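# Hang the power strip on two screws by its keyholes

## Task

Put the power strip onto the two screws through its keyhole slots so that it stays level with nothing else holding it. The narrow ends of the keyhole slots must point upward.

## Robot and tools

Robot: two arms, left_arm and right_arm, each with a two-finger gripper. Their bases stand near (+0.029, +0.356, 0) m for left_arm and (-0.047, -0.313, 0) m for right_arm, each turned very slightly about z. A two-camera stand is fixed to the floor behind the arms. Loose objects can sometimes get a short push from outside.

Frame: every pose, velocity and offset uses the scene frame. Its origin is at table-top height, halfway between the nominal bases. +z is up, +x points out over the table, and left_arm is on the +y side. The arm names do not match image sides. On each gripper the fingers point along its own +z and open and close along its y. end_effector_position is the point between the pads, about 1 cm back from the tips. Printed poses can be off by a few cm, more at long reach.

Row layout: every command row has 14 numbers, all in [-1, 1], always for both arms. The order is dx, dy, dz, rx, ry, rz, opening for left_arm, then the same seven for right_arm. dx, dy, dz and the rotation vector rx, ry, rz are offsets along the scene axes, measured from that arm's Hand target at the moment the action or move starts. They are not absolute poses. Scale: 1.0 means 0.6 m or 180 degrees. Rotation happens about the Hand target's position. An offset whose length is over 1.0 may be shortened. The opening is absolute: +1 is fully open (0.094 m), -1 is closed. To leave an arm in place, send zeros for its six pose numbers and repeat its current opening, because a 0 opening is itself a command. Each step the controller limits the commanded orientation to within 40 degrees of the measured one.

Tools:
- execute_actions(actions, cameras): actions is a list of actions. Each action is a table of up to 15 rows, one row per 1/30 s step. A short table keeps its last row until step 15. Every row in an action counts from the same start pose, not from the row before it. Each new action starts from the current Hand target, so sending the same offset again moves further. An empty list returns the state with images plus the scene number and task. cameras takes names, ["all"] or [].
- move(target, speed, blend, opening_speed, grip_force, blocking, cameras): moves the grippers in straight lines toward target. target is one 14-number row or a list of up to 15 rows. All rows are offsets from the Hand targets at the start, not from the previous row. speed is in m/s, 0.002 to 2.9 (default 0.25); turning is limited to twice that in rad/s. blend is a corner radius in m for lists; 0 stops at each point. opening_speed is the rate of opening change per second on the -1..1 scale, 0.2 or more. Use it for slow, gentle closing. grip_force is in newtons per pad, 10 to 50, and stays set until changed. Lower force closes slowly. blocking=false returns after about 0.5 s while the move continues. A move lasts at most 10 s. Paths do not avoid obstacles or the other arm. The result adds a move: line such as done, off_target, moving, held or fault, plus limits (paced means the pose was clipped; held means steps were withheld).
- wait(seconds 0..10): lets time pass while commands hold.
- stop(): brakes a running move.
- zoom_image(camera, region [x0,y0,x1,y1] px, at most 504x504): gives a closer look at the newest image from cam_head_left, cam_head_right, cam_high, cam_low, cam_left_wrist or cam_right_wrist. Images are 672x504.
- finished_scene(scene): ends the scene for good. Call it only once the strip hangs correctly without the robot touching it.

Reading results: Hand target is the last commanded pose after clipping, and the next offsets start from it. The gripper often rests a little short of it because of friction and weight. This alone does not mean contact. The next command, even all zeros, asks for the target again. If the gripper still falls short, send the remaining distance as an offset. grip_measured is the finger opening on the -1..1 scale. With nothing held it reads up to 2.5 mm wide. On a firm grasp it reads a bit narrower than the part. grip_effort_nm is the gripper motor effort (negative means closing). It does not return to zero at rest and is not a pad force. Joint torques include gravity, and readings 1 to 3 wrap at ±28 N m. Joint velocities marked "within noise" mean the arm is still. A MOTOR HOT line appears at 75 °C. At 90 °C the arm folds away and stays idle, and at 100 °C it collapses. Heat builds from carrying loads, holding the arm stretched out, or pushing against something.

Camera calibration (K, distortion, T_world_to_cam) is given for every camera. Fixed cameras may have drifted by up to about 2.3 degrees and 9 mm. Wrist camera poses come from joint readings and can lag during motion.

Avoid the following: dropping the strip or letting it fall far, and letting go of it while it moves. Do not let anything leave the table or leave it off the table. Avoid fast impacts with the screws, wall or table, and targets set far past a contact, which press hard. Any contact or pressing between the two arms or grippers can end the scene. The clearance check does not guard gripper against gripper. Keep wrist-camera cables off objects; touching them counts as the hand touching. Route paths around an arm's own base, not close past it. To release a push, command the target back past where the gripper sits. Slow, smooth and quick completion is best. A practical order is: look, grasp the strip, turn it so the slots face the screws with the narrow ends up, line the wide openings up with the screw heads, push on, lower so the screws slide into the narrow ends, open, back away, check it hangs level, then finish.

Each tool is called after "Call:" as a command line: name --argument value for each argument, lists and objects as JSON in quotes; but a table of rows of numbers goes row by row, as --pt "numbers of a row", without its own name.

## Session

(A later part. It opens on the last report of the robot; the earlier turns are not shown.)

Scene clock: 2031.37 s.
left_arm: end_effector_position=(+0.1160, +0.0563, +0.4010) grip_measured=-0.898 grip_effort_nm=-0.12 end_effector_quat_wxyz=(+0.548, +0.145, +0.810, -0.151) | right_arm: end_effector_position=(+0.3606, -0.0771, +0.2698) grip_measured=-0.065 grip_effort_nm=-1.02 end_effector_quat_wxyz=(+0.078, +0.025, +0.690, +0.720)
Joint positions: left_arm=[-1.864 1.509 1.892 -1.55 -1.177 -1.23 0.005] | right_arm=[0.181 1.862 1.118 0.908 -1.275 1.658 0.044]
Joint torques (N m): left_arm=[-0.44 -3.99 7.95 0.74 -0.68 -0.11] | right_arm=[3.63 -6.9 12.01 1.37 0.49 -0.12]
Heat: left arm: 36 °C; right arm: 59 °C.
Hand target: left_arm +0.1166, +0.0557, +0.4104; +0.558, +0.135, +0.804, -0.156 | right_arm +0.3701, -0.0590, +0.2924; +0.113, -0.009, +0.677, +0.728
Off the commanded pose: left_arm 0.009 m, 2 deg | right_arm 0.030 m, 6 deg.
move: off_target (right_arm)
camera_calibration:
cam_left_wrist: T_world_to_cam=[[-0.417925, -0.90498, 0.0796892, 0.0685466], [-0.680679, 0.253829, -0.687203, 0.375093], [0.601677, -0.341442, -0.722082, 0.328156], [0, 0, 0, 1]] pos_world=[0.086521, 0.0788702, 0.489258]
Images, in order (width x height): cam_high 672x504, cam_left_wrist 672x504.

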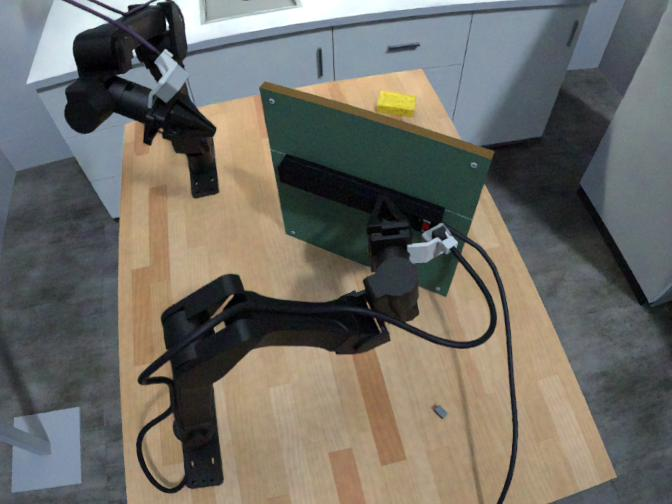

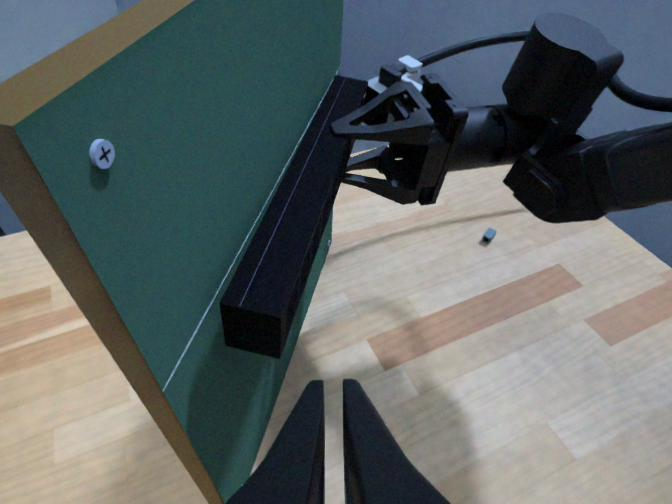

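Call:
move --target '[0,0,0,0,0,0,-0.9,0,0,0.025,0,0,0,-0.3]' --speed 0.03

Call:
move --target '[0,0,0,0,0,0,-0.9,0,0,0.02,0,0,0,-0.3]' --speed 0.03

Call:
move --target '[0,0,0,0,0,0,-0.9,0,0,0.02,0,0,0,-0.3]' --speed 0.03 --cameras '["cam_left_wrist","cam_high"]'

Call:
zoom_image --camera "cam_left_wrist" --region '[150, 30, 450, 370]'

Call:
zoom_image --camera "cam_high" --region '[260, 130, 500, 300]'

Scene clock: 2040.03 s.
left_arm: end_effector_position=(+0.1160, +0.0563, +0.4010) grip_measured=-0.898 grip_effort_nm=-0.12 end_effector_quat_wxyz=(+0.548, +0.145, +0.810, -0.151) | right_arm: end_effector_position=(+0.3606, -0.0777, +0.2716) grip_measured=-0.065 grip_effort_nm=-1.02 end_effector_quat_wxyz=(+0.062, +0.031, +0.692, +0.719)
Joint positions: left_arm=[-1.864 1.509 1.892 -1.55 -1.177 -1.23 0.005] | right_arm=[0.178 1.862 1.136 0.876 -1.293 1.675 0.044]
Joint torques (N m): left_arm=[-0.43 -3.96 7.92 0.74 -0.68 -0.1] | right_arm=[3.92 -8.39 12.49 1.32 0.61 -0.18]
Heat: left arm: 37 °C; right arm: 57 °C.
Hand target: left_arm +0.1166, +0.0557, +0.4104; +0.558, +0.135, +0.804, -0.156 | right_arm +0.3701, -0.0589, +0.3074; +0.113, -0.009, +0.677, +0.728
Off the commanded pose: left_arm 0.009 m, 2 deg | right_arm 0.041 m, 8 deg.
move: off_target (right_arm)

Scene clock: 2040.97 s.
left_arm: end_effector_position=(+0.1160, +0.0563, +0.4010) grip_measured=-0.898 grip_effort_nm=-0.12 end_effector_quat_wxyz=(+0.548, +0.145, +0.810, -0.151) | right_arm: end_effector_position=(+0.3608, -0.0784, +0.2731) grip_measured=-0.065 grip_effort_nm=-1.03 end_effector_quat_wxyz=(+0.047, +0.037, +0.694, +0.718)
Joint positions: left_arm=[-1.864 1.509 1.892 -1.55 -1.177 -1.23 0.005] | right_arm=[0.174 1.862 1.154 0.841 -1.309 1.686 0.044]
Joint torques (N m): left_arm=[-0.4 -3.99 7.94 0.74 -0.68 -0.09] | right_arm=[4.11 -10.44 12.63 1.35 0.72 -0.17]
Heat: left arm: 37 °C; right arm: 57 °C.
Hand target: left_arm +0.1166, +0.0557, +0.4104; +0.558, +0.135, +0.804, -0.156 | right_arm +0.3701, -0.0590, +0.3194; +0.113, -0.009, +0.677, +0.728
Off the commanded pose: left_arm 0.009 m, 2 deg | right_arm 0.051 m, 9 deg.
move: off_target (right_arm)

Scene clock: 2042.03 s.
left_arm: end_effector_position=(+0.1160, +0.0563, +0.4010) grip_measured=-0.898 grip_effort_nm=-0.12 end_effector_quat_wxyz=(+0.548, +0.145, +0.810, -0.151) | right_arm: end_effector_position=(+0.3611, -0.0786, +0.2753) grip_measured=-0.065 grip_effort_nm=-1.02 end_effector_quat_wxyz=(+0.030, +0.050, +0.696, +0.715)
Joint positions: left_arm=[-1.864 1.509 1.892 -1.55 -1.177 -1.23 0.005] | right_arm=[0.173 1.855 1.17 0.787 -1.317 1.699 0.044]
Joint torques (N m): left_arm=[-0.42 -3.96 7.91 0.74 -0.68 -0.09] | right_arm=[4.23 -11.51 13.26 1.6 0.78 -0.24]
Heat: left arm: 37 °C; right arm: 57 °C.
Hand target: left_arm +0.1166, +0.0557, +0.4104; +0.558, +0.135, +0.804, -0.156 | right_arm +0.3701, -0.0589, +0.3313; +0.113, -0.009, +0.677, +0.728
Off the commanded pose: left_arm 0.009 m, 2 deg | right_arm 0.060 m, 12 deg.
move: off_target (right_arm)
camera_calibration:
cam_left_wrist: T_world_to_cam=[[-0.417925, -0.90498, 0.0796892, 0.0685466], [-0.680679, 0.253829, -0.687203, 0.375093], [0.601677, -0.341442, -0.722082, 0.328156], [0, 0, 0, 1]] pos_world=[0.086521, 0.0788702, 0.489258]
Images, in order (width x height): cam_high 672x504, cam_left_wrist 672x504.

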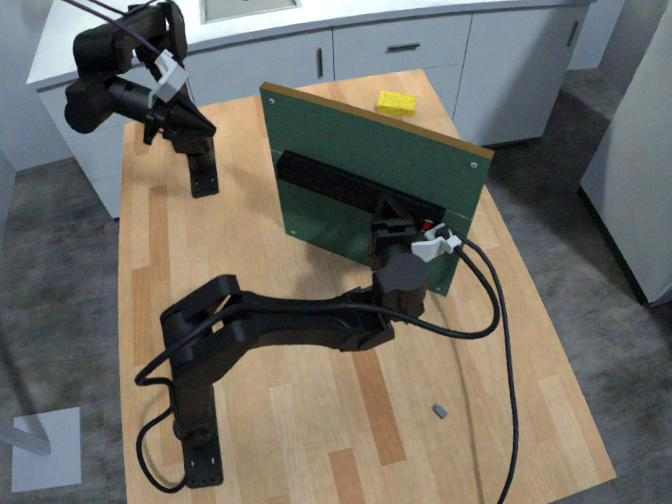

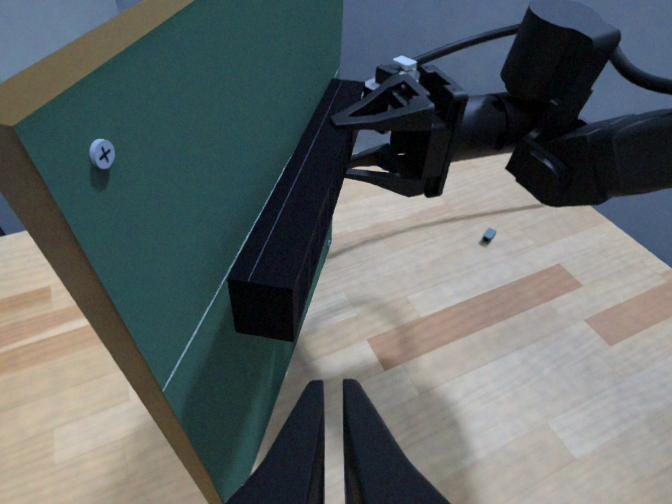

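Scaled by 1.482.

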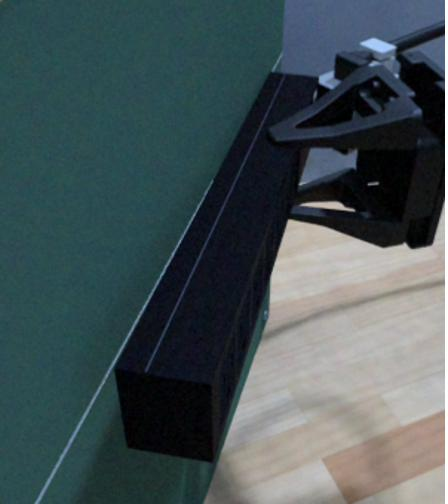

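Scaled by 2.100.

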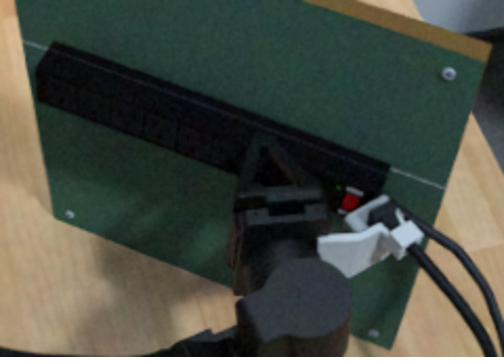

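Call:
move --pt "0 0 0 0 0 0 -0.9 -0.035 -0.04 -0.05 0 0 0 -0.3" --pt "0 0 0 0 0 0 -0.9 -0.028 -0.03 -0.067 0 0 0 -0.3" --pt "0 0 0 0 0 0 -0.9 0 0 -0.053 0 0 0 -0.3" --speed 0.08

Call:
move --pt "0 0 0 0 0 0 -0.9 -0.035 -0.04 0.015 0 0 0 -0.3" --pt "0 0 0 0 0 0 -0.9 -0.028 -0.03 -0.002 0 0 0 -0.3" --pt "0 0 0 0 0 0 -0.9 0 0 0.01 0 0 0 -0.3" --speed 0.08

Call:
move --pt "0 0 0 0 0 0 -0.9 -0.035 -0.04 0.015 0 0 0 -0.3" --pt "0 0 0 0 0 0 -0.9 -0.028 -0.03 -0.002 0 0 0 -0.3" --pt "0 0 0 0 0 0 -0.9 0 0 0.01 0 0 0 -0.3" --speed 0.08 --cameras '["cam_left_wrist","cam_high"]'

Call:
zoom_image --camera "cam_left_wrist" --region '[150, 30, 450, 370]'

Call:
zoom_image --camera "cam_high" --region '[260, 130, 500, 300]'

Scene clock: 2055.60 s.
left_arm: end_effector_position=(+0.1160, +0.0563, +0.4010) grip_measured=-0.898 grip_effort_nm=-0.12 end_effector_quat_wxyz=(+0.548, +0.145, +0.810, -0.151) | right_arm: end_effector_position=(+0.3624, -0.0768, +0.2712) grip_measured=-0.065 grip_effort_nm=-1.03 end_effector_quat_wxyz=(+0.068, +0.041, +0.690, +0.720)
Joint positions: left_arm=[-1.864 1.509 1.892 -1.55 -1.177 -1.23 0.005] | right_arm=[0.182 1.857 1.125 0.881 -1.265 1.678 0.044]
Joint torques (N m): left_arm=[-0.43 -4 7.9 0.74 -0.68 -0.09] | right_arm=[3.67 -7.65 12.57 1.47 0.37 -0.29]
Heat: left arm: 37 °C; right arm: 57 °C.
Hand target: left_arm +0.1166, +0.0557, +0.4104; +0.558, +0.135, +0.804, -0.156 | right_arm +0.3701, -0.0590, +0.2995; +0.113, -0.009, +0.677, +0.728
Off the commanded pose: left_arm 0.009 m, 2 deg | right_arm 0.034 m, 8 deg.
move: off_target (right_arm)

Scene clock: 2057.63 s.
left_arm: end_effector_position=(+0.1160, +0.0563, +0.4010) grip_measured=-0.898 grip_effort_nm=-0.12 end_effector_quat_wxyz=(+0.548, +0.145, +0.810, -0.151) | right_arm: end_effector_position=(+0.3642, -0.0753, +0.2739) grip_measured=-0.065 grip_effort_nm=-1.02 end_effector_quat_wxyz=(+0.062, +0.046, +0.691, +0.719)
Joint positions: left_arm=[-1.864 1.509 1.892 -1.55 -1.177 -1.23 0.005] | right_arm=[0.185 1.856 1.144 0.845 -1.264 1.679 0.044]
Joint torques (N m): left_arm=[-0.43 -3.97 7.94 0.74 -0.68 -0.1] | right_arm=[3.17 -8.08 12.21 1.58 0.34 -0.26]
Heat: left arm: 37 °C; right arm: 57 °C.
Hand target: left_arm +0.1166, +0.0557, +0.4104; +0.558, +0.135, +0.804, -0.156 | right_arm +0.3701, -0.0590, +0.3055; +0.113, -0.009, +0.677, +0.727
Off the commanded pose: left_arm 0.009 m, 2 deg | right_arm 0.036 m, 9 deg.
move: off_target (right_arm)

Scene clock: 2059.53 s.
left_arm: end_effector_position=(+0.1160, +0.0563, +0.4010) grip_measured=-0.898 grip_effort_nm=-0.12 end_effector_quat_wxyz=(+0.548, +0.145, +0.810, -0.151) | right_arm: end_effector_position=(+0.3639, -0.0783, +0.2758) grip_measured=-0.065 grip_effort_nm=-1.02 end_effector_quat_wxyz=(+0.057, +0.052, +0.692, +0.717)
Joint positions: left_arm=[-1.864 1.509 1.892 -1.55 -1.177 -1.23 0.005] | right_arm=[0.178 1.846 1.146 0.822 -1.271 1.683 0.044]
Joint torques (N m): left_arm=[-0.44 -3.97 7.92 0.74 -0.69 -0.1] | right_arm=[4.21 -8.2 12.78 1.6 0.39 -0.35]
Heat: left arm: 37 °C; right arm: 56 °C.
Hand target: left_arm +0.1166, +0.0557, +0.4104; +0.558, +0.135, +0.804, -0.156 | right_arm +0.3701, -0.0589, +0.3115; +0.113, -0.009, +0.677, +0.728
Off the commanded pose: left_arm 0.009 m, 2 deg | right_arm 0.041 m, 10 deg.
move: off_target (right_arm)
camera_calibration:
cam_left_wrist: T_world_to_cam=[[-0.417925, -0.90498, 0.0796892, 0.0685466], [-0.680679, 0.253829, -0.687203, 0.375093], [0.601677, -0.341442, -0.722082, 0.328156], [0, 0, 0, 1]] pos_world=[0.086521, 0.0788702, 0.489258]
Images, in order (width x height): cam_high 672x504, cam_left_wrist 672x504.

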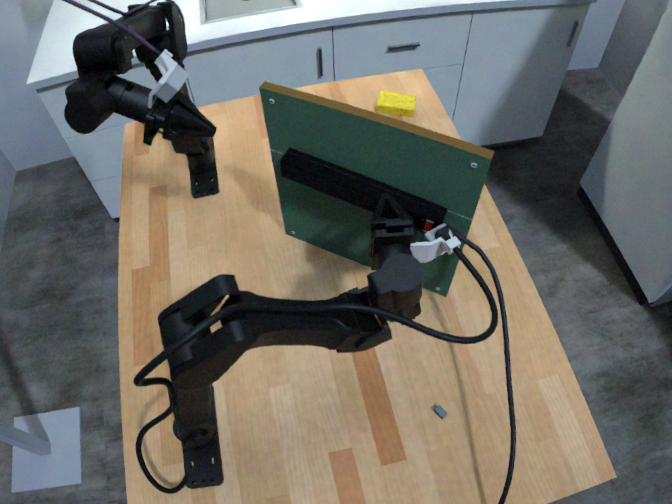

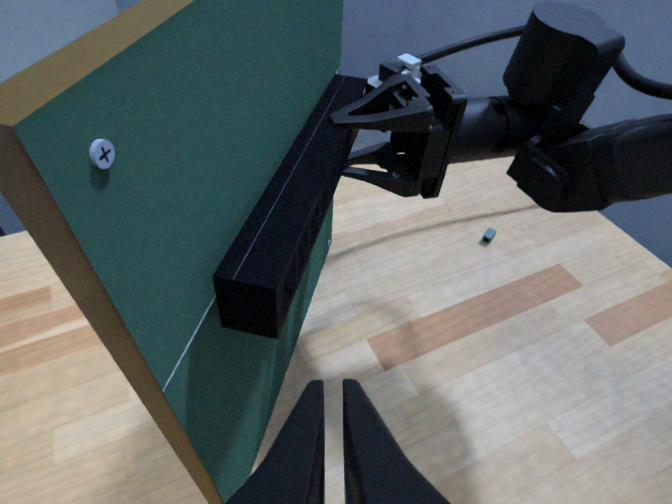

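Scaled by 1.482.

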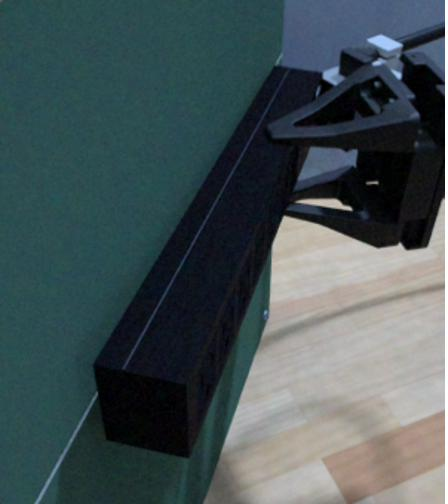

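Scaled by 2.100.

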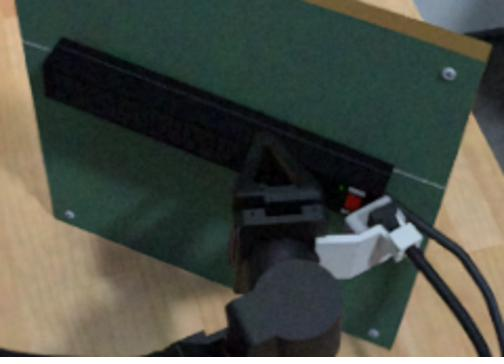

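Call:
move --pt "0 0 0 0 0 0 -0.9 -0.035 -0.04 0.03 -0.0135 -0.0175 0 -0.3" --pt "0 0 0 0 0 0 -0.9 -0.028 -0.03 0.0 -0.0135 -0.0175 0 -0.3" --pt "0 0 0 0 0 0 -0.9 0 0 0.012 -0.0135 -0.0175 0 -0.3" --speed 0.08 --cameras '["cam_left_wrist","cam_high"]'

Call:
zoom_image --camera "cam_left_wrist" --region '[150, 30, 450, 370]'

Call:
zoom_image --camera "cam_high" --region '[260, 130, 500, 300]'

Scene clock: 2072.53 s.
left_arm: end_effector_position=(+0.1160, +0.0563, +0.4010) grip_measured=-0.898 grip_effort_nm=-0.12 end_effector_quat_wxyz=(+0.548, +0.145, +0.810, -0.151) | right_arm: end_effector_position=(+0.3597, -0.0774, +0.2807) grip_measured=-0.065 grip_effort_nm=-1.03 end_effector_quat_wxyz=(+0.060, +0.039, +0.708, +0.703)
Joint positions: left_arm=[-1.864 1.509 1.892 -1.55 -1.177 -1.23 0.005] | right_arm=[0.18 1.803 1.187 0.597 -1.284 1.522 0.044]
Joint torques (N m): left_arm=[-0.42 -4 7.94 0.74 -0.68 -0.1] | right_arm=[3.47 -7.69 13.57 1.97 0.39 -0.43]
Heat: left arm: 37 °C; right arm: 56 °C.
Hand target: left_arm +0.1166, +0.0557, +0.4104; +0.558, +0.135, +0.804, -0.156 | right_arm +0.3701, -0.0589, +0.3187; +0.131, -0.032, +0.689, +0.712
Off the commanded pose: left_arm 0.009 m, 2 deg | right_arm 0.044 m, 12 deg.
move: off_target (right_arm)
camera_calibration:
cam_left_wrist: T_world_to_cam=[[-0.417925, -0.90498, 0.0796892, 0.0685466], [-0.680679, 0.253829, -0.687203, 0.375093], [0.601677, -0.341442, -0.722082, 0.328156], [0, 0, 0, 1]] pos_world=[0.086521, 0.0788702, 0.489258]
Images, in order (width x height): cam_high 672x504, cam_left_wrist 672x504.

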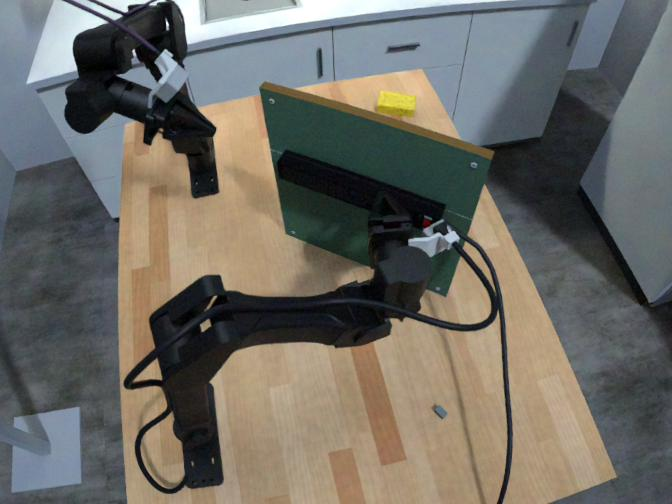

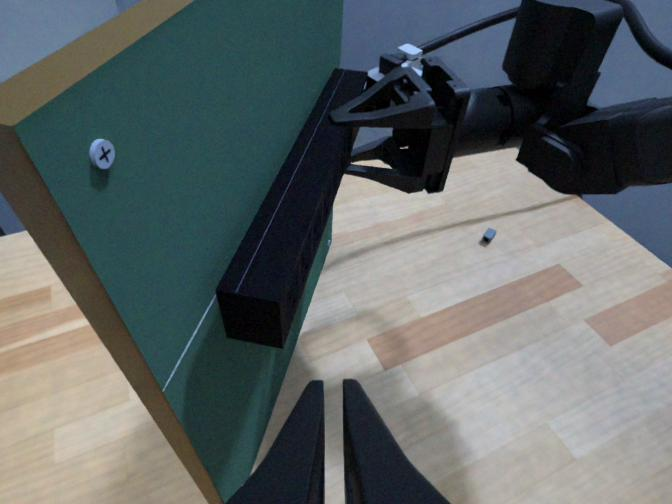

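Scaled by 1.482.

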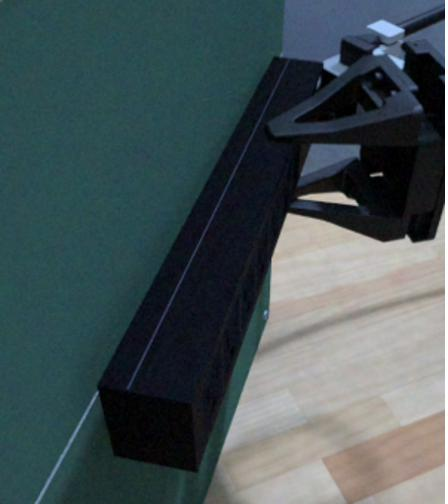

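Scaled by 2.100.

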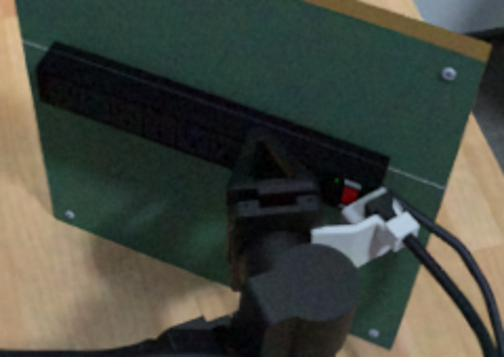

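Call:
move --pt "0 0 0 0 0 0 -0.9 -0.02 -0.05 0.025 0 0 0 -0.3" --pt "0 0 0 0 0 0 -0.9 -0.016 -0.04 0.01 0 0 0 -0.3" --pt "0 0 0 0 0 0 -0.9 0.016 -0.002 0.012 0 0 0 -0.3" --speed 0.08 --cameras '["cam_left_wrist","cam_high"]'

Call:
zoom_image --camera "cam_left_wrist" --region '[150, 30, 450, 370]'

Call:
zoom_image --camera "cam_high" --region '[260, 130, 500, 300]'

Scene clock: 2083.93 s.
left_arm: end_effector_position=(+0.1160, +0.0563, +0.4010) grip_measured=-0.898 grip_effort_nm=-0.12 end_effector_quat_wxyz=(+0.548, +0.145, +0.810, -0.151) | right_arm: end_effector_position=(+0.3668, -0.0824, +0.2897) grip_measured=-0.065 grip_effort_nm=-1.03 end_effector_quat_wxyz=(+0.054, +0.037, +0.708, +0.703)
Joint positions: left_arm=[-1.864 1.509 1.892 -1.55 -1.177 -1.23 0.005] | right_arm=[0.163 1.821 1.248 0.554 -1.311 1.528 0.044]
Joint torques (N m): left_arm=[-0.42 -3.99 7.91 0.74 -0.68 -0.11] | right_arm=[4.46 -7.46 13.41 1.97 0.53 -0.39]
Heat: left arm: 37 °C; right arm: 56 °C.
Hand target: left_arm +0.1166, +0.0557, +0.4104; +0.558, +0.135, +0.804, -0.156 | right_arm +0.3797, -0.0602, +0.3260; +0.131, -0.031, +0.689, +0.712
Off the commanded pose: left_arm 0.009 m, 2 deg | right_arm 0.044 m, 12 deg.
move: off_target (right_arm)
camera_calibration:
cam_left_wrist: T_world_to_cam=[[-0.417925, -0.90498, 0.0796892, 0.0685466], [-0.680679, 0.253829, -0.687203, 0.375093], [0.601677, -0.341442, -0.722082, 0.328156], [0, 0, 0, 1]] pos_world=[0.086521, 0.0788702, 0.489258]
Images, in order (width x height): cam_high 672x504, cam_left_wrist 672x504.

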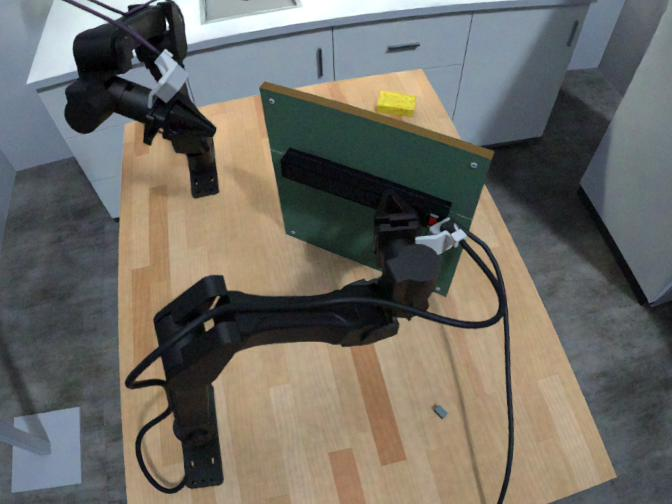

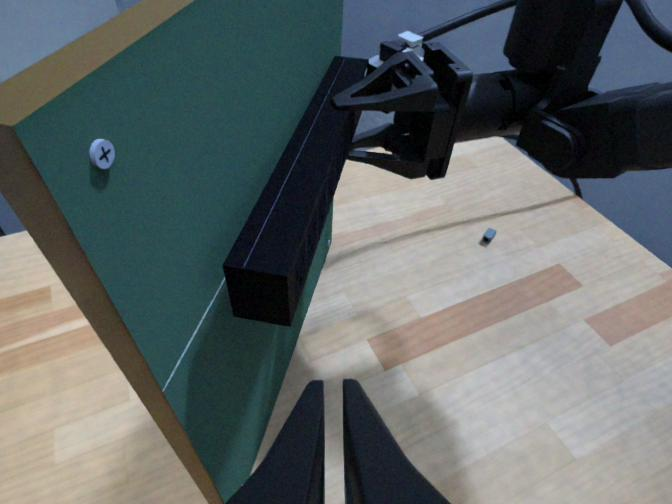

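Scaled by 1.482.

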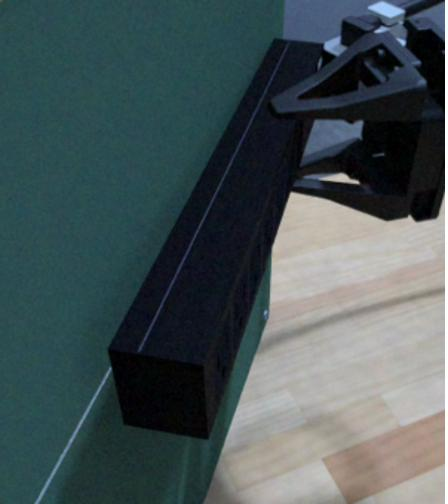

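Scaled by 2.100.

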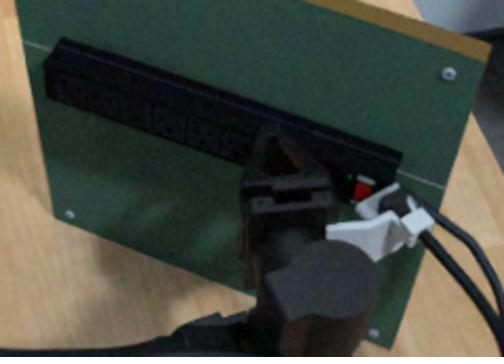

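Call:
move --pt "0 0 0 0 0 0 -0.9 -0.03 -0.035 0.0 0 0 0 -0.3" --pt "0 0 0 0 0 0 -0.9 -0.03 -0.035 -0.025 0 0 0 -0.3" --pt "0 0 0 0 0 0 -0.9 0.0 0.004 -0.013 0 0 0 -0.3" --speed 0.08 --cameras '["cam_left_wrist","cam_high"]'

Call:
zoom_image --camera "cam_left_wrist" --region '[150, 30, 450, 370]'

Call:
zoom_image --camera "cam_high" --region '[260, 130, 500, 300]'

Scene clock: 2095.17 s.
left_arm: end_effector_position=(+0.1160, +0.0563, +0.4010) grip_measured=-0.898 grip_effort_nm=-0.12 end_effector_quat_wxyz=(+0.548, +0.145, +0.810, -0.151) | right_arm: end_effector_position=(+0.3674, -0.0830, +0.2870) grip_measured=-0.065 grip_effort_nm=-1.03 end_effector_quat_wxyz=(+0.066, +0.027, +0.706, +0.705)
Joint positions: left_arm=[-1.864 1.509 1.892 -1.55 -1.177 -1.23 0.005] | right_arm=[0.162 1.828 1.233 0.602 -1.31 1.522 0.044]
Joint torques (N m): left_arm=[-0.42 -3.99 7.91 0.75 -0.69 -0.09] | right_arm=[5.22 -6.74 13.48 1.87 0.59 -0.37]
Heat: left arm: 37 °C; right arm: 56 °C.
Hand target: left_arm +0.1166, +0.0557, +0.4104; +0.558, +0.135, +0.804, -0.156 | right_arm +0.3797, -0.0578, +0.3182; +0.131, -0.032, +0.689, +0.712
Off the commanded pose: left_arm 0.009 m, 2 deg | right_arm 0.042 m, 10 deg.
move: off_target (right_arm)
camera_calibration:
cam_left_wrist: T_world_to_cam=[[-0.417925, -0.90498, 0.0796892, 0.0685466], [-0.680679, 0.253829, -0.687203, 0.375093], [0.601677, -0.341442, -0.722082, 0.328156], [0, 0, 0, 1]] pos_world=[0.086521, 0.0788702, 0.489258]
Images, in order (width x height): cam_high 672x504, cam_left_wrist 672x504.

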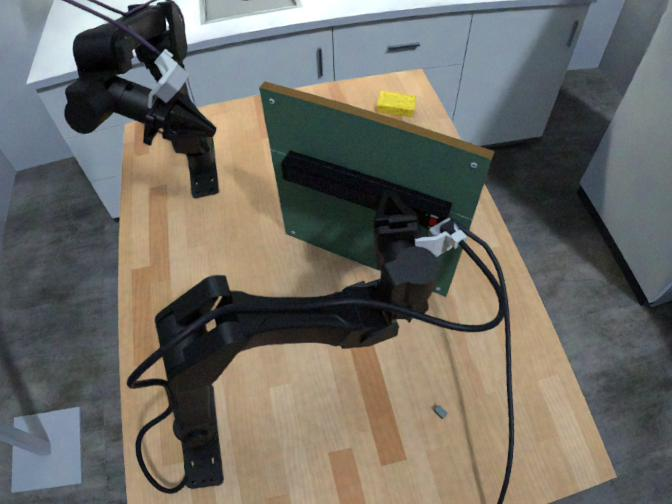

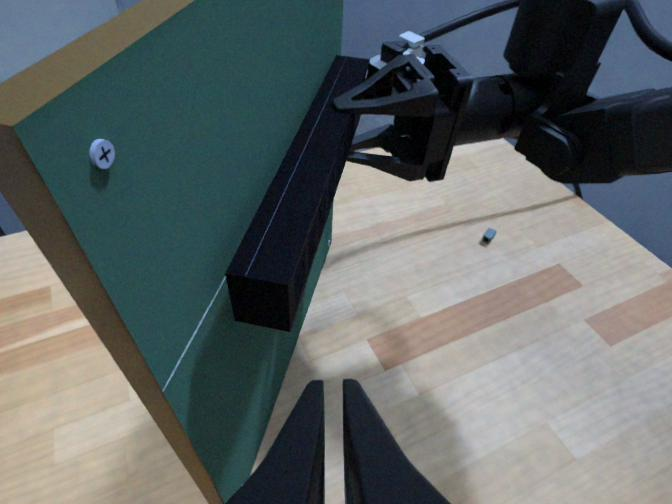

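Scaled by 1.482.

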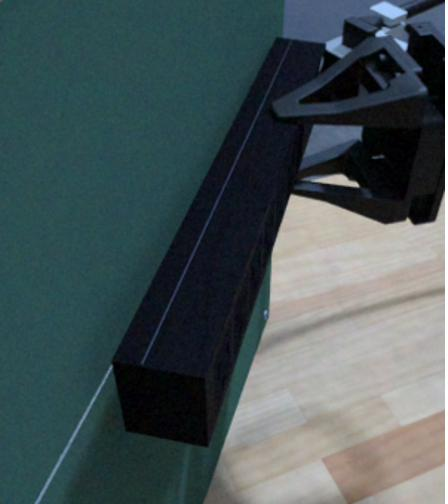

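Scaled by 2.100.

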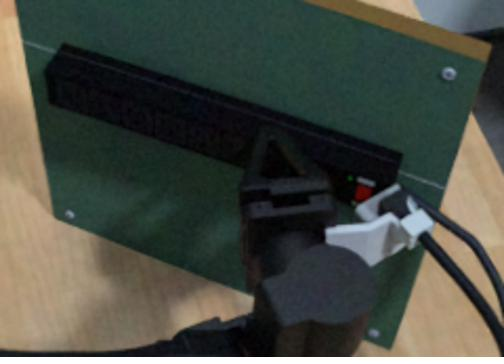

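Call:
move --pt "0 0 0 0 0 0 -0.9 -0.06 -0.075 -0.01 0.004 0.005 0 -0.3" --pt "0 0 0 0 0 0 -0.9 -0.045 -0.055 -0.01 0.004 0.005 0 -0.3" --speed 0.1 --cameras '["cam_left_wrist","cam_high"]'

Call:
zoom_image --camera "cam_left_wrist" --region '[150, 30, 450, 370]'

Call:
zoom_image --camera "cam_high" --region '[260, 130, 500, 300]'

Scene clock: 2102.87 s.
left_arm: end_effector_position=(+0.1160, +0.0563, +0.4010) grip_measured=-0.898 grip_effort_nm=-0.12 end_effector_quat_wxyz=(+0.548, +0.145, +0.810, -0.151) | right_arm: end_effector_position=(+0.3606, -0.0975, +0.2766) grip_measured=-0.065 grip_effort_nm=-1.02 end_effector_quat_wxyz=(+0.077, +0.046, +0.701, +0.708)
Joint positions: left_arm=[-1.864 1.509 1.892 -1.55 -1.177 -1.23 0.005] | right_arm=[0.132 1.795 1.125 0.719 -1.298 1.576 0.044]
Joint torques (N m): left_arm=[-0.43 -3.99 7.95 0.73 -0.69 -0.1] | right_arm=[1.46 -10.21 9.16 1.85 -0.16 -0.24]
Heat: left arm: 37 °C; right arm: 55 °C.
Hand target: left_arm +0.1166, +0.0557, +0.4104; +0.558, +0.135, +0.804, -0.156 | right_arm +0.3526, -0.0907, +0.3121; +0.126, -0.025, +0.685, +0.717
Off the commanded pose: left_arm 0.009 m, 2 deg | right_arm 0.037 m, 10 deg.
move: off_target (right_arm)
camera_calibration:
cam_left_wrist: T_world_to_cam=[[-0.417925, -0.90498, 0.0796892, 0.0685466], [-0.680679, 0.253829, -0.687203, 0.375093], [0.601677, -0.341442, -0.722082, 0.328156], [0, 0, 0, 1]] pos_world=[0.086521, 0.0788702, 0.489258]
Images, in order (width x height): cam_high 672x504, cam_left_wrist 672x504.

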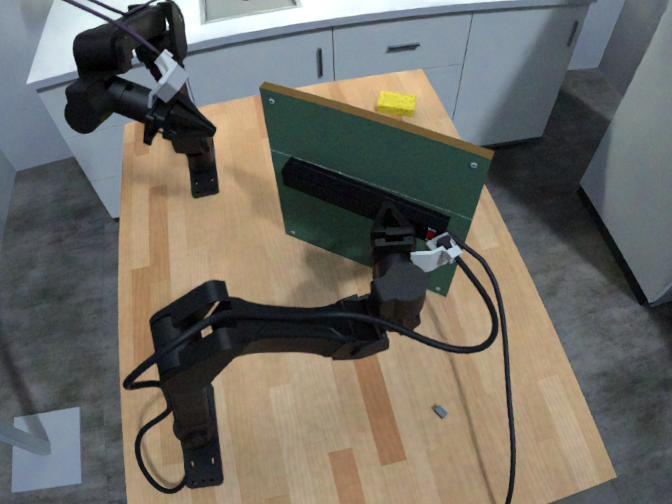

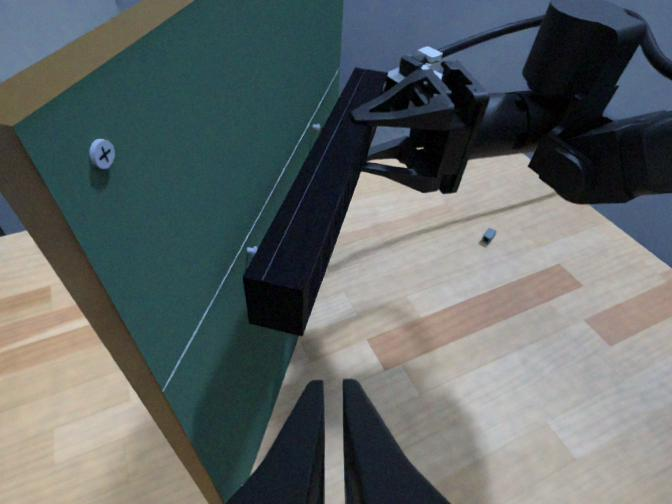

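Scaled by 1.482.

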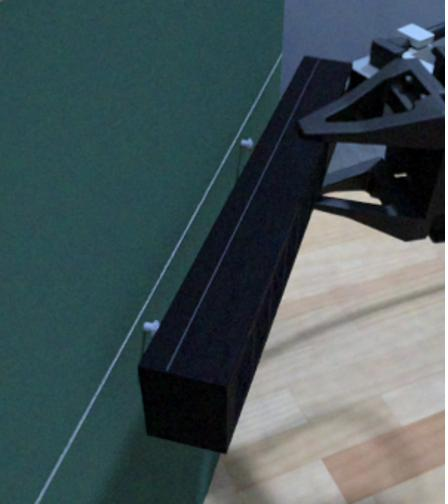

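Scaled by 2.100.

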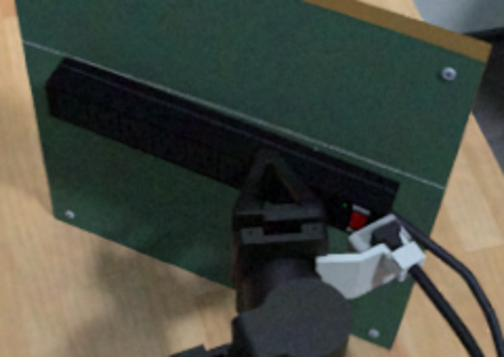

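Call:
move --target '[0,0,0,0,0,0,-0.9,0.006,0.042,0.006,-0.004,-0.005,0.008,-0.3]' --speed 0.06 --cameras '["cam_left_wrist","cam_high"]'

Call:
zoom_image --camera "cam_left_wrist" --region '[150, 30, 450, 370]'

Call:
zoom_image --camera "cam_high" --region '[260, 130, 500, 300]'

Scene clock: 2121.10 s.
left_arm: end_effector_position=(+0.1160, +0.0563, +0.4010) grip_measured=-0.898 grip_effort_nm=-0.12 end_effector_quat_wxyz=(+0.548, +0.145, +0.810, -0.151) | right_arm: end_effector_position=(+0.3573, -0.0763, +0.2808) grip_measured=-0.065 grip_effort_nm=-1.02 end_effector_quat_wxyz=(+0.073, +0.035, +0.703, +0.706)
Joint positions: left_arm=[-1.864 1.509 1.892 -1.55 -1.177 -1.23 0.005] | right_arm=[0.185 1.795 1.153 0.67 -1.265 1.544 0.044]
Joint velocities: left_arm=[within noise] | right_arm=[0.012 0.007 -0.007 -0.154 0.022 0.037 0.001]
Joint torques (N m): left_arm=[-0.4 -3.97 7.94 0.74 -0.68 -0.1] | right_arm=[1.99 -8.38 12.26 1.63 -0.12 -0.46]
Heat: left arm: 37 °C; right arm: 56 °C.
Hand target: left_arm +0.1166, +0.0557, +0.4104; +0.558, +0.135, +0.804, -0.156 | right_arm +0.3563, -0.0656, +0.3158; +0.122, -0.040, +0.688, +0.714
Off the commanded pose: left_arm 0.009 m, 2 deg | right_arm 0.037 m, 10 deg.
move: off_target (right_arm)
camera_calibration:
cam_left_wrist: T_world_to_cam=[[-0.417925, -0.90498, 0.0796892, 0.0685466], [-0.680679, 0.253829, -0.687203, 0.375093], [0.601677, -0.341442, -0.722082, 0.328156], [0, 0, 0, 1]] pos_world=[0.086521, 0.0788702, 0.489258]
Images, in order (width x height): cam_high 672x504, cam_left_wrist 672x504.

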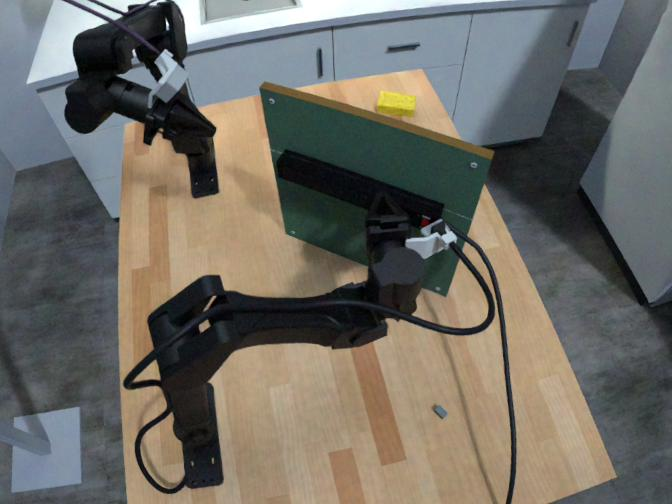

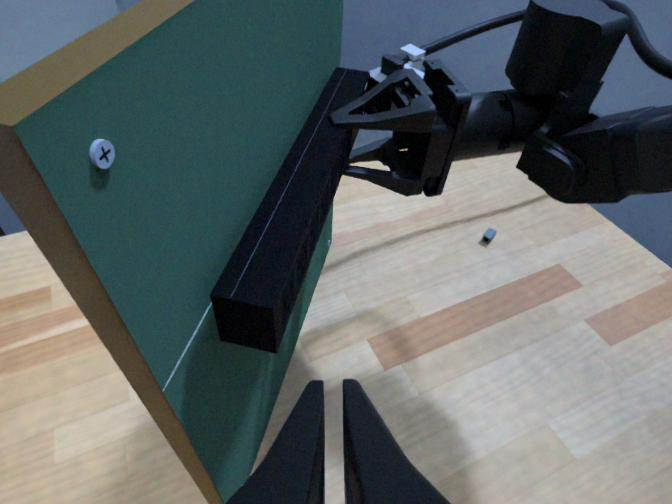

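Scaled by 1.482.

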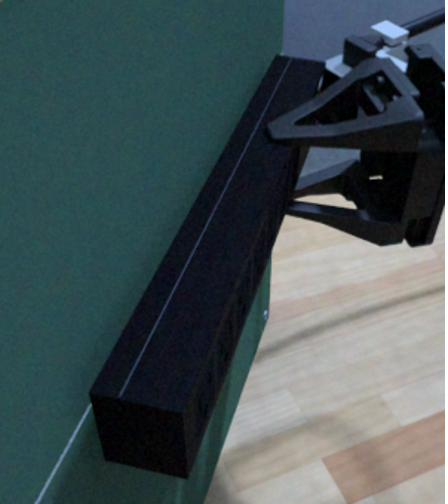

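Scaled by 2.100.

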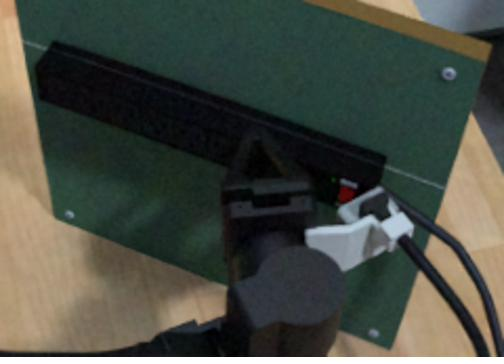

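Call:
move --pt "0 0 0 0 0 0 -0.9 0.0 -0.03 0.05 -0.005 -0.006 0 -0.3" --pt "0 0 0 0 0 0 -0.9 0.006 -0.018 0.018 -0.005 -0.006 0 -0.3" --pt "0 0 0 0 0 0 -0.9 0.022 0.012 0.018 -0.005 -0.006 0 -0.3" --speed 0.06 --cameras '["cam_left_wrist","cam_high"]'

Call:
zoom_image --camera "cam_left_wrist" --region '[150, 30, 450, 370]'

Call:
zoom_image --camera "cam_high" --region '[260, 130, 500, 300]'

Scene clock: 2130.90 s.
left_arm: end_effector_position=(+0.1160, +0.0563, +0.4010) grip_measured=-0.898 grip_effort_nm=-0.12 end_effector_quat_wxyz=(+0.548, +0.145, +0.810, -0.151) | right_arm: end_effector_position=(+0.3668, -0.0754, +0.2931) grip_measured=-0.065 grip_effort_nm=-1.03 end_effector_quat_wxyz=(+0.077, +0.029, +0.711, +0.699)
Joint positions: left_arm=[-1.864 1.509 1.892 -1.55 -1.177 -1.23 0.005] | right_arm=[0.184 1.804 1.252 0.513 -1.27 1.464 0.044]
Joint torques (N m): left_arm=[-0.43 -4 7.91 0.74 -0.68 -0.11] | right_arm=[3.28 -7.24 13.11 1.86 -0.06 -0.38]
Heat: left arm: 37 °C; right arm: 55 °C.
Hand target: left_arm +0.1166, +0.0557, +0.4104; +0.558, +0.135, +0.804, -0.156 | right_arm +0.3695, -0.0584, +0.3266; +0.128, -0.048, +0.693, +0.708
Off the commanded pose: left_arm 0.009 m, 2 deg | right_arm 0.038 m, 11 deg.
move: off_target (right_arm)
camera_calibration:
cam_left_wrist: T_world_to_cam=[[-0.417925, -0.90498, 0.0796892, 0.0685466], [-0.680679, 0.253829, -0.687203, 0.375093], [0.601677, -0.341442, -0.722082, 0.328156], [0, 0, 0, 1]] pos_world=[0.086521, 0.0788702, 0.489258]
Images, in order (width x height): cam_high 672x504, cam_left_wrist 672x504.

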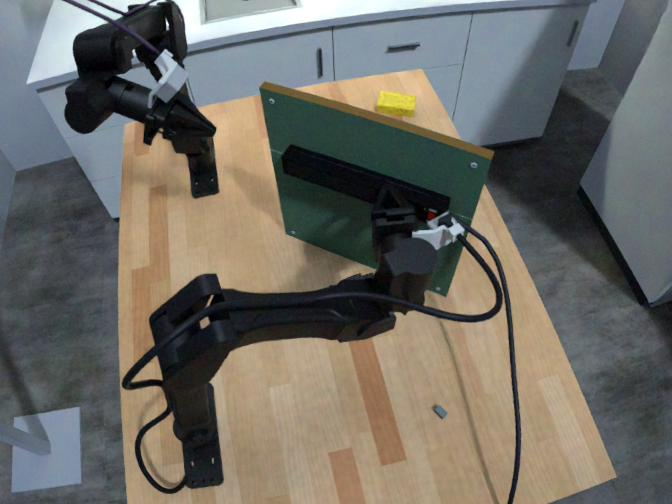

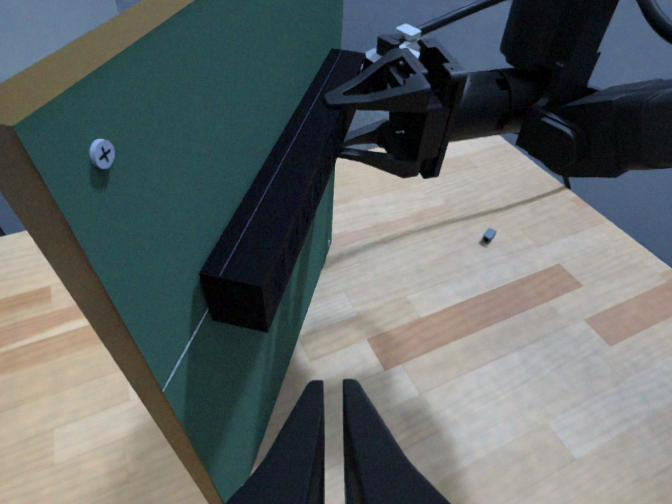

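Scaled by 1.482.

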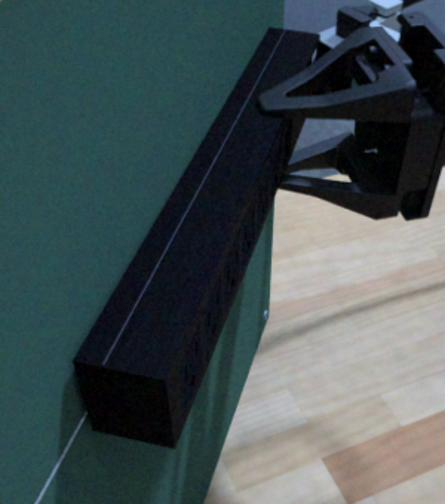

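Scaled by 2.100.

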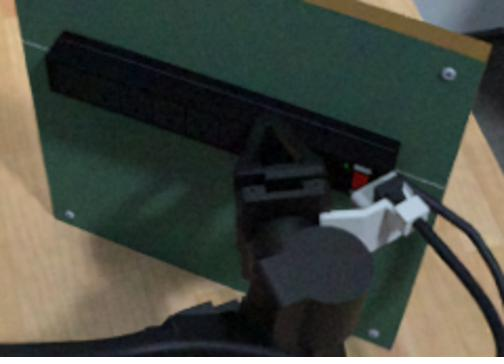

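Call:
move --target '[0.0,0.0,0.0,0,0,0,-0.9,-0.18,-0.235,0,0,0,-0.02,-0.3]' --speed 0.2

Call:
move --target '[0.12,-0.045,0.03,0,0,-0.278,-0.9,0,0,0,0,0,0,-0.3]' --speed 0.2 --cameras '["cam_left_wrist","cam_high"]'

Scene clock: 2158.93 s.
left_arm: end_effector_position=(+0.1160, +0.0563, +0.4010) grip_measured=-0.898 grip_effort_nm=-0.12 end_effector_quat_wxyz=(+0.548, +0.145, +0.810, -0.151) | right_arm: end_effector_position=(+0.2779, -0.2030, +0.3082) grip_measured=-0.065 grip_effort_nm=-1.02 end_effector_quat_wxyz=(+0.127, +0.054, +0.705, +0.695)
Joint positions: left_arm=[-1.864 1.509 1.892 -1.55 -1.177 -1.23 0.005] | right_arm=[-0.196 1.394 0.877 0.497 -1.544 1.446 0.044]
Joint torques (N m): left_arm=[-0.42 -3.96 7.94 0.74 -0.68 -0.11] | right_arm=[0.01 -8.57 6.53 1.43 -0.35 -0.39]
Heat: left arm: 37 °C; right arm: 54 °C.
Hand target: left_arm +0.1166, +0.0557, +0.4104; +0.558, +0.135, +0.804, -0.156 | right_arm +0.2615, -0.1994, +0.3265; +0.150, -0.026, +0.694, +0.704
Off the commanded pose: left_arm 0.009 m, 2 deg | right_arm 0.025 m, 10 deg.
joint sent to its limit (right arm) — joint 5 (wrist yaw), lower limit. The joint targets are off in orientation, not in position.
move: off_target (right_arm)

Scene clock: 2161.83 s.
left_arm: end_effector_position=(+0.1912, +0.0366, +0.4085) grip_measured=-0.898 grip_effort_nm=-0.10 end_effector_quat_wxyz=(+0.424, +0.454, +0.697, -0.359) | right_arm: end_effector_position=(+0.2776, -0.2029, +0.3074) grip_measured=-0.065 grip_effort_nm=-1.03 end_effector_quat_wxyz=(+0.124, +0.055, +0.705, +0.696)
Joint positions: left_arm=[-0.962 1.195 1.551 -0.767 0.302 0.004 0.005] | right_arm=[-0.196 1.394 0.877 0.487 -1.545 1.443 0.044]
Joint torques (N m): left_arm=[-0.13 -1.73 9.32 2.29 0.4 0.11] | right_arm=[-0.13 -8.66 6.68 1.39 -0.33 -0.47]
Heat: left arm: 37 °C; right arm: 54 °C.
Hand target: left_arm +0.1886, +0.0287, +0.4284; +0.440, +0.462, +0.671, -0.377 | right_arm +0.2614, -0.1994, +0.3265; +0.150, -0.026, +0.694, +0.704
Off the commanded pose: left_arm 0.022 m, 4 deg | right_arm 0.025 m, 10 deg.
joint sent to its limit (right arm) — joint 5 (wrist yaw), lower limit. The joint targets are off in orientation, not in position.
move: off_target (left_arm, right_arm)
camera_calibration:
cam_left_wrist: T_world_to_cam=[[-0.943941, -0.311381, 0.109627, 0.148117], [-0.303083, 0.685848, -0.66163, 0.33799], [0.130832, -0.657765, -0.741774, 0.391297], [0, 0, 0, 1]] pos_world=[0.191059, 0.0716927, 0.49764]
Images, in order (width x height): cam_high 672x504, cam_left_wrist 672x504.

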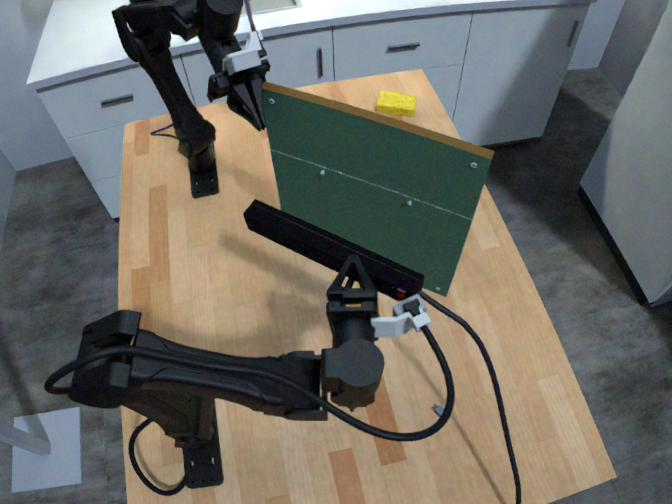

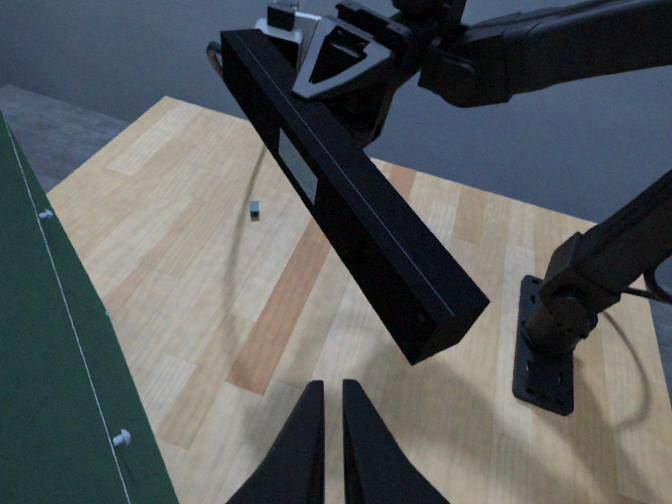

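Now the back is visible. Zoom for keyholes.

Call:
zoom_image --camera "cam_left_wrist" --region '[300, 170, 500, 370]'

Call:
zoom_image --camera "cam_left_wrist" --region '[200, 20, 360, 180]'

Scaled by 2.520.

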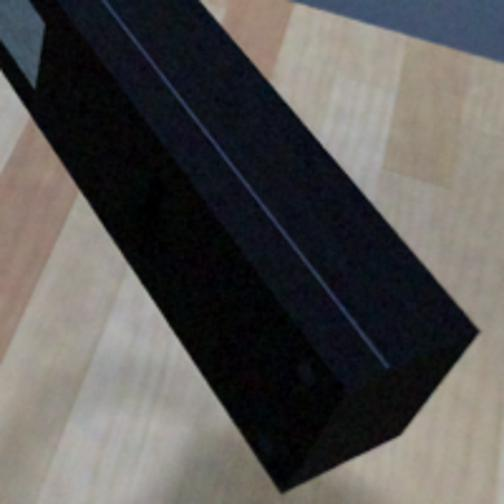

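Scaled by 3.150.

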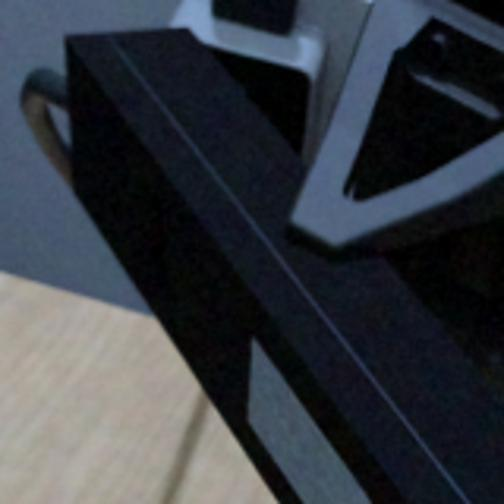

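Call:
zoom_image --camera "cam_left_wrist" --region '[325, 215, 395, 285]'

Call:
zoom_image --camera "cam_left_wrist" --region '[220, 60, 300, 140]'

Scaled by 7.200.

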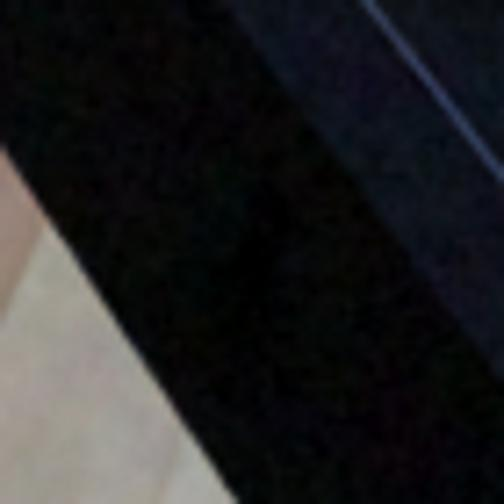

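Scaled by 6.300.

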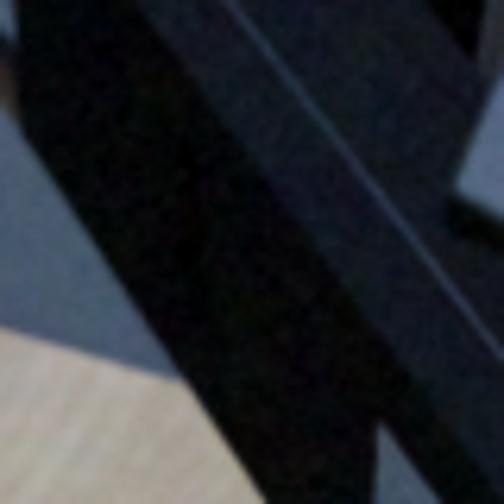

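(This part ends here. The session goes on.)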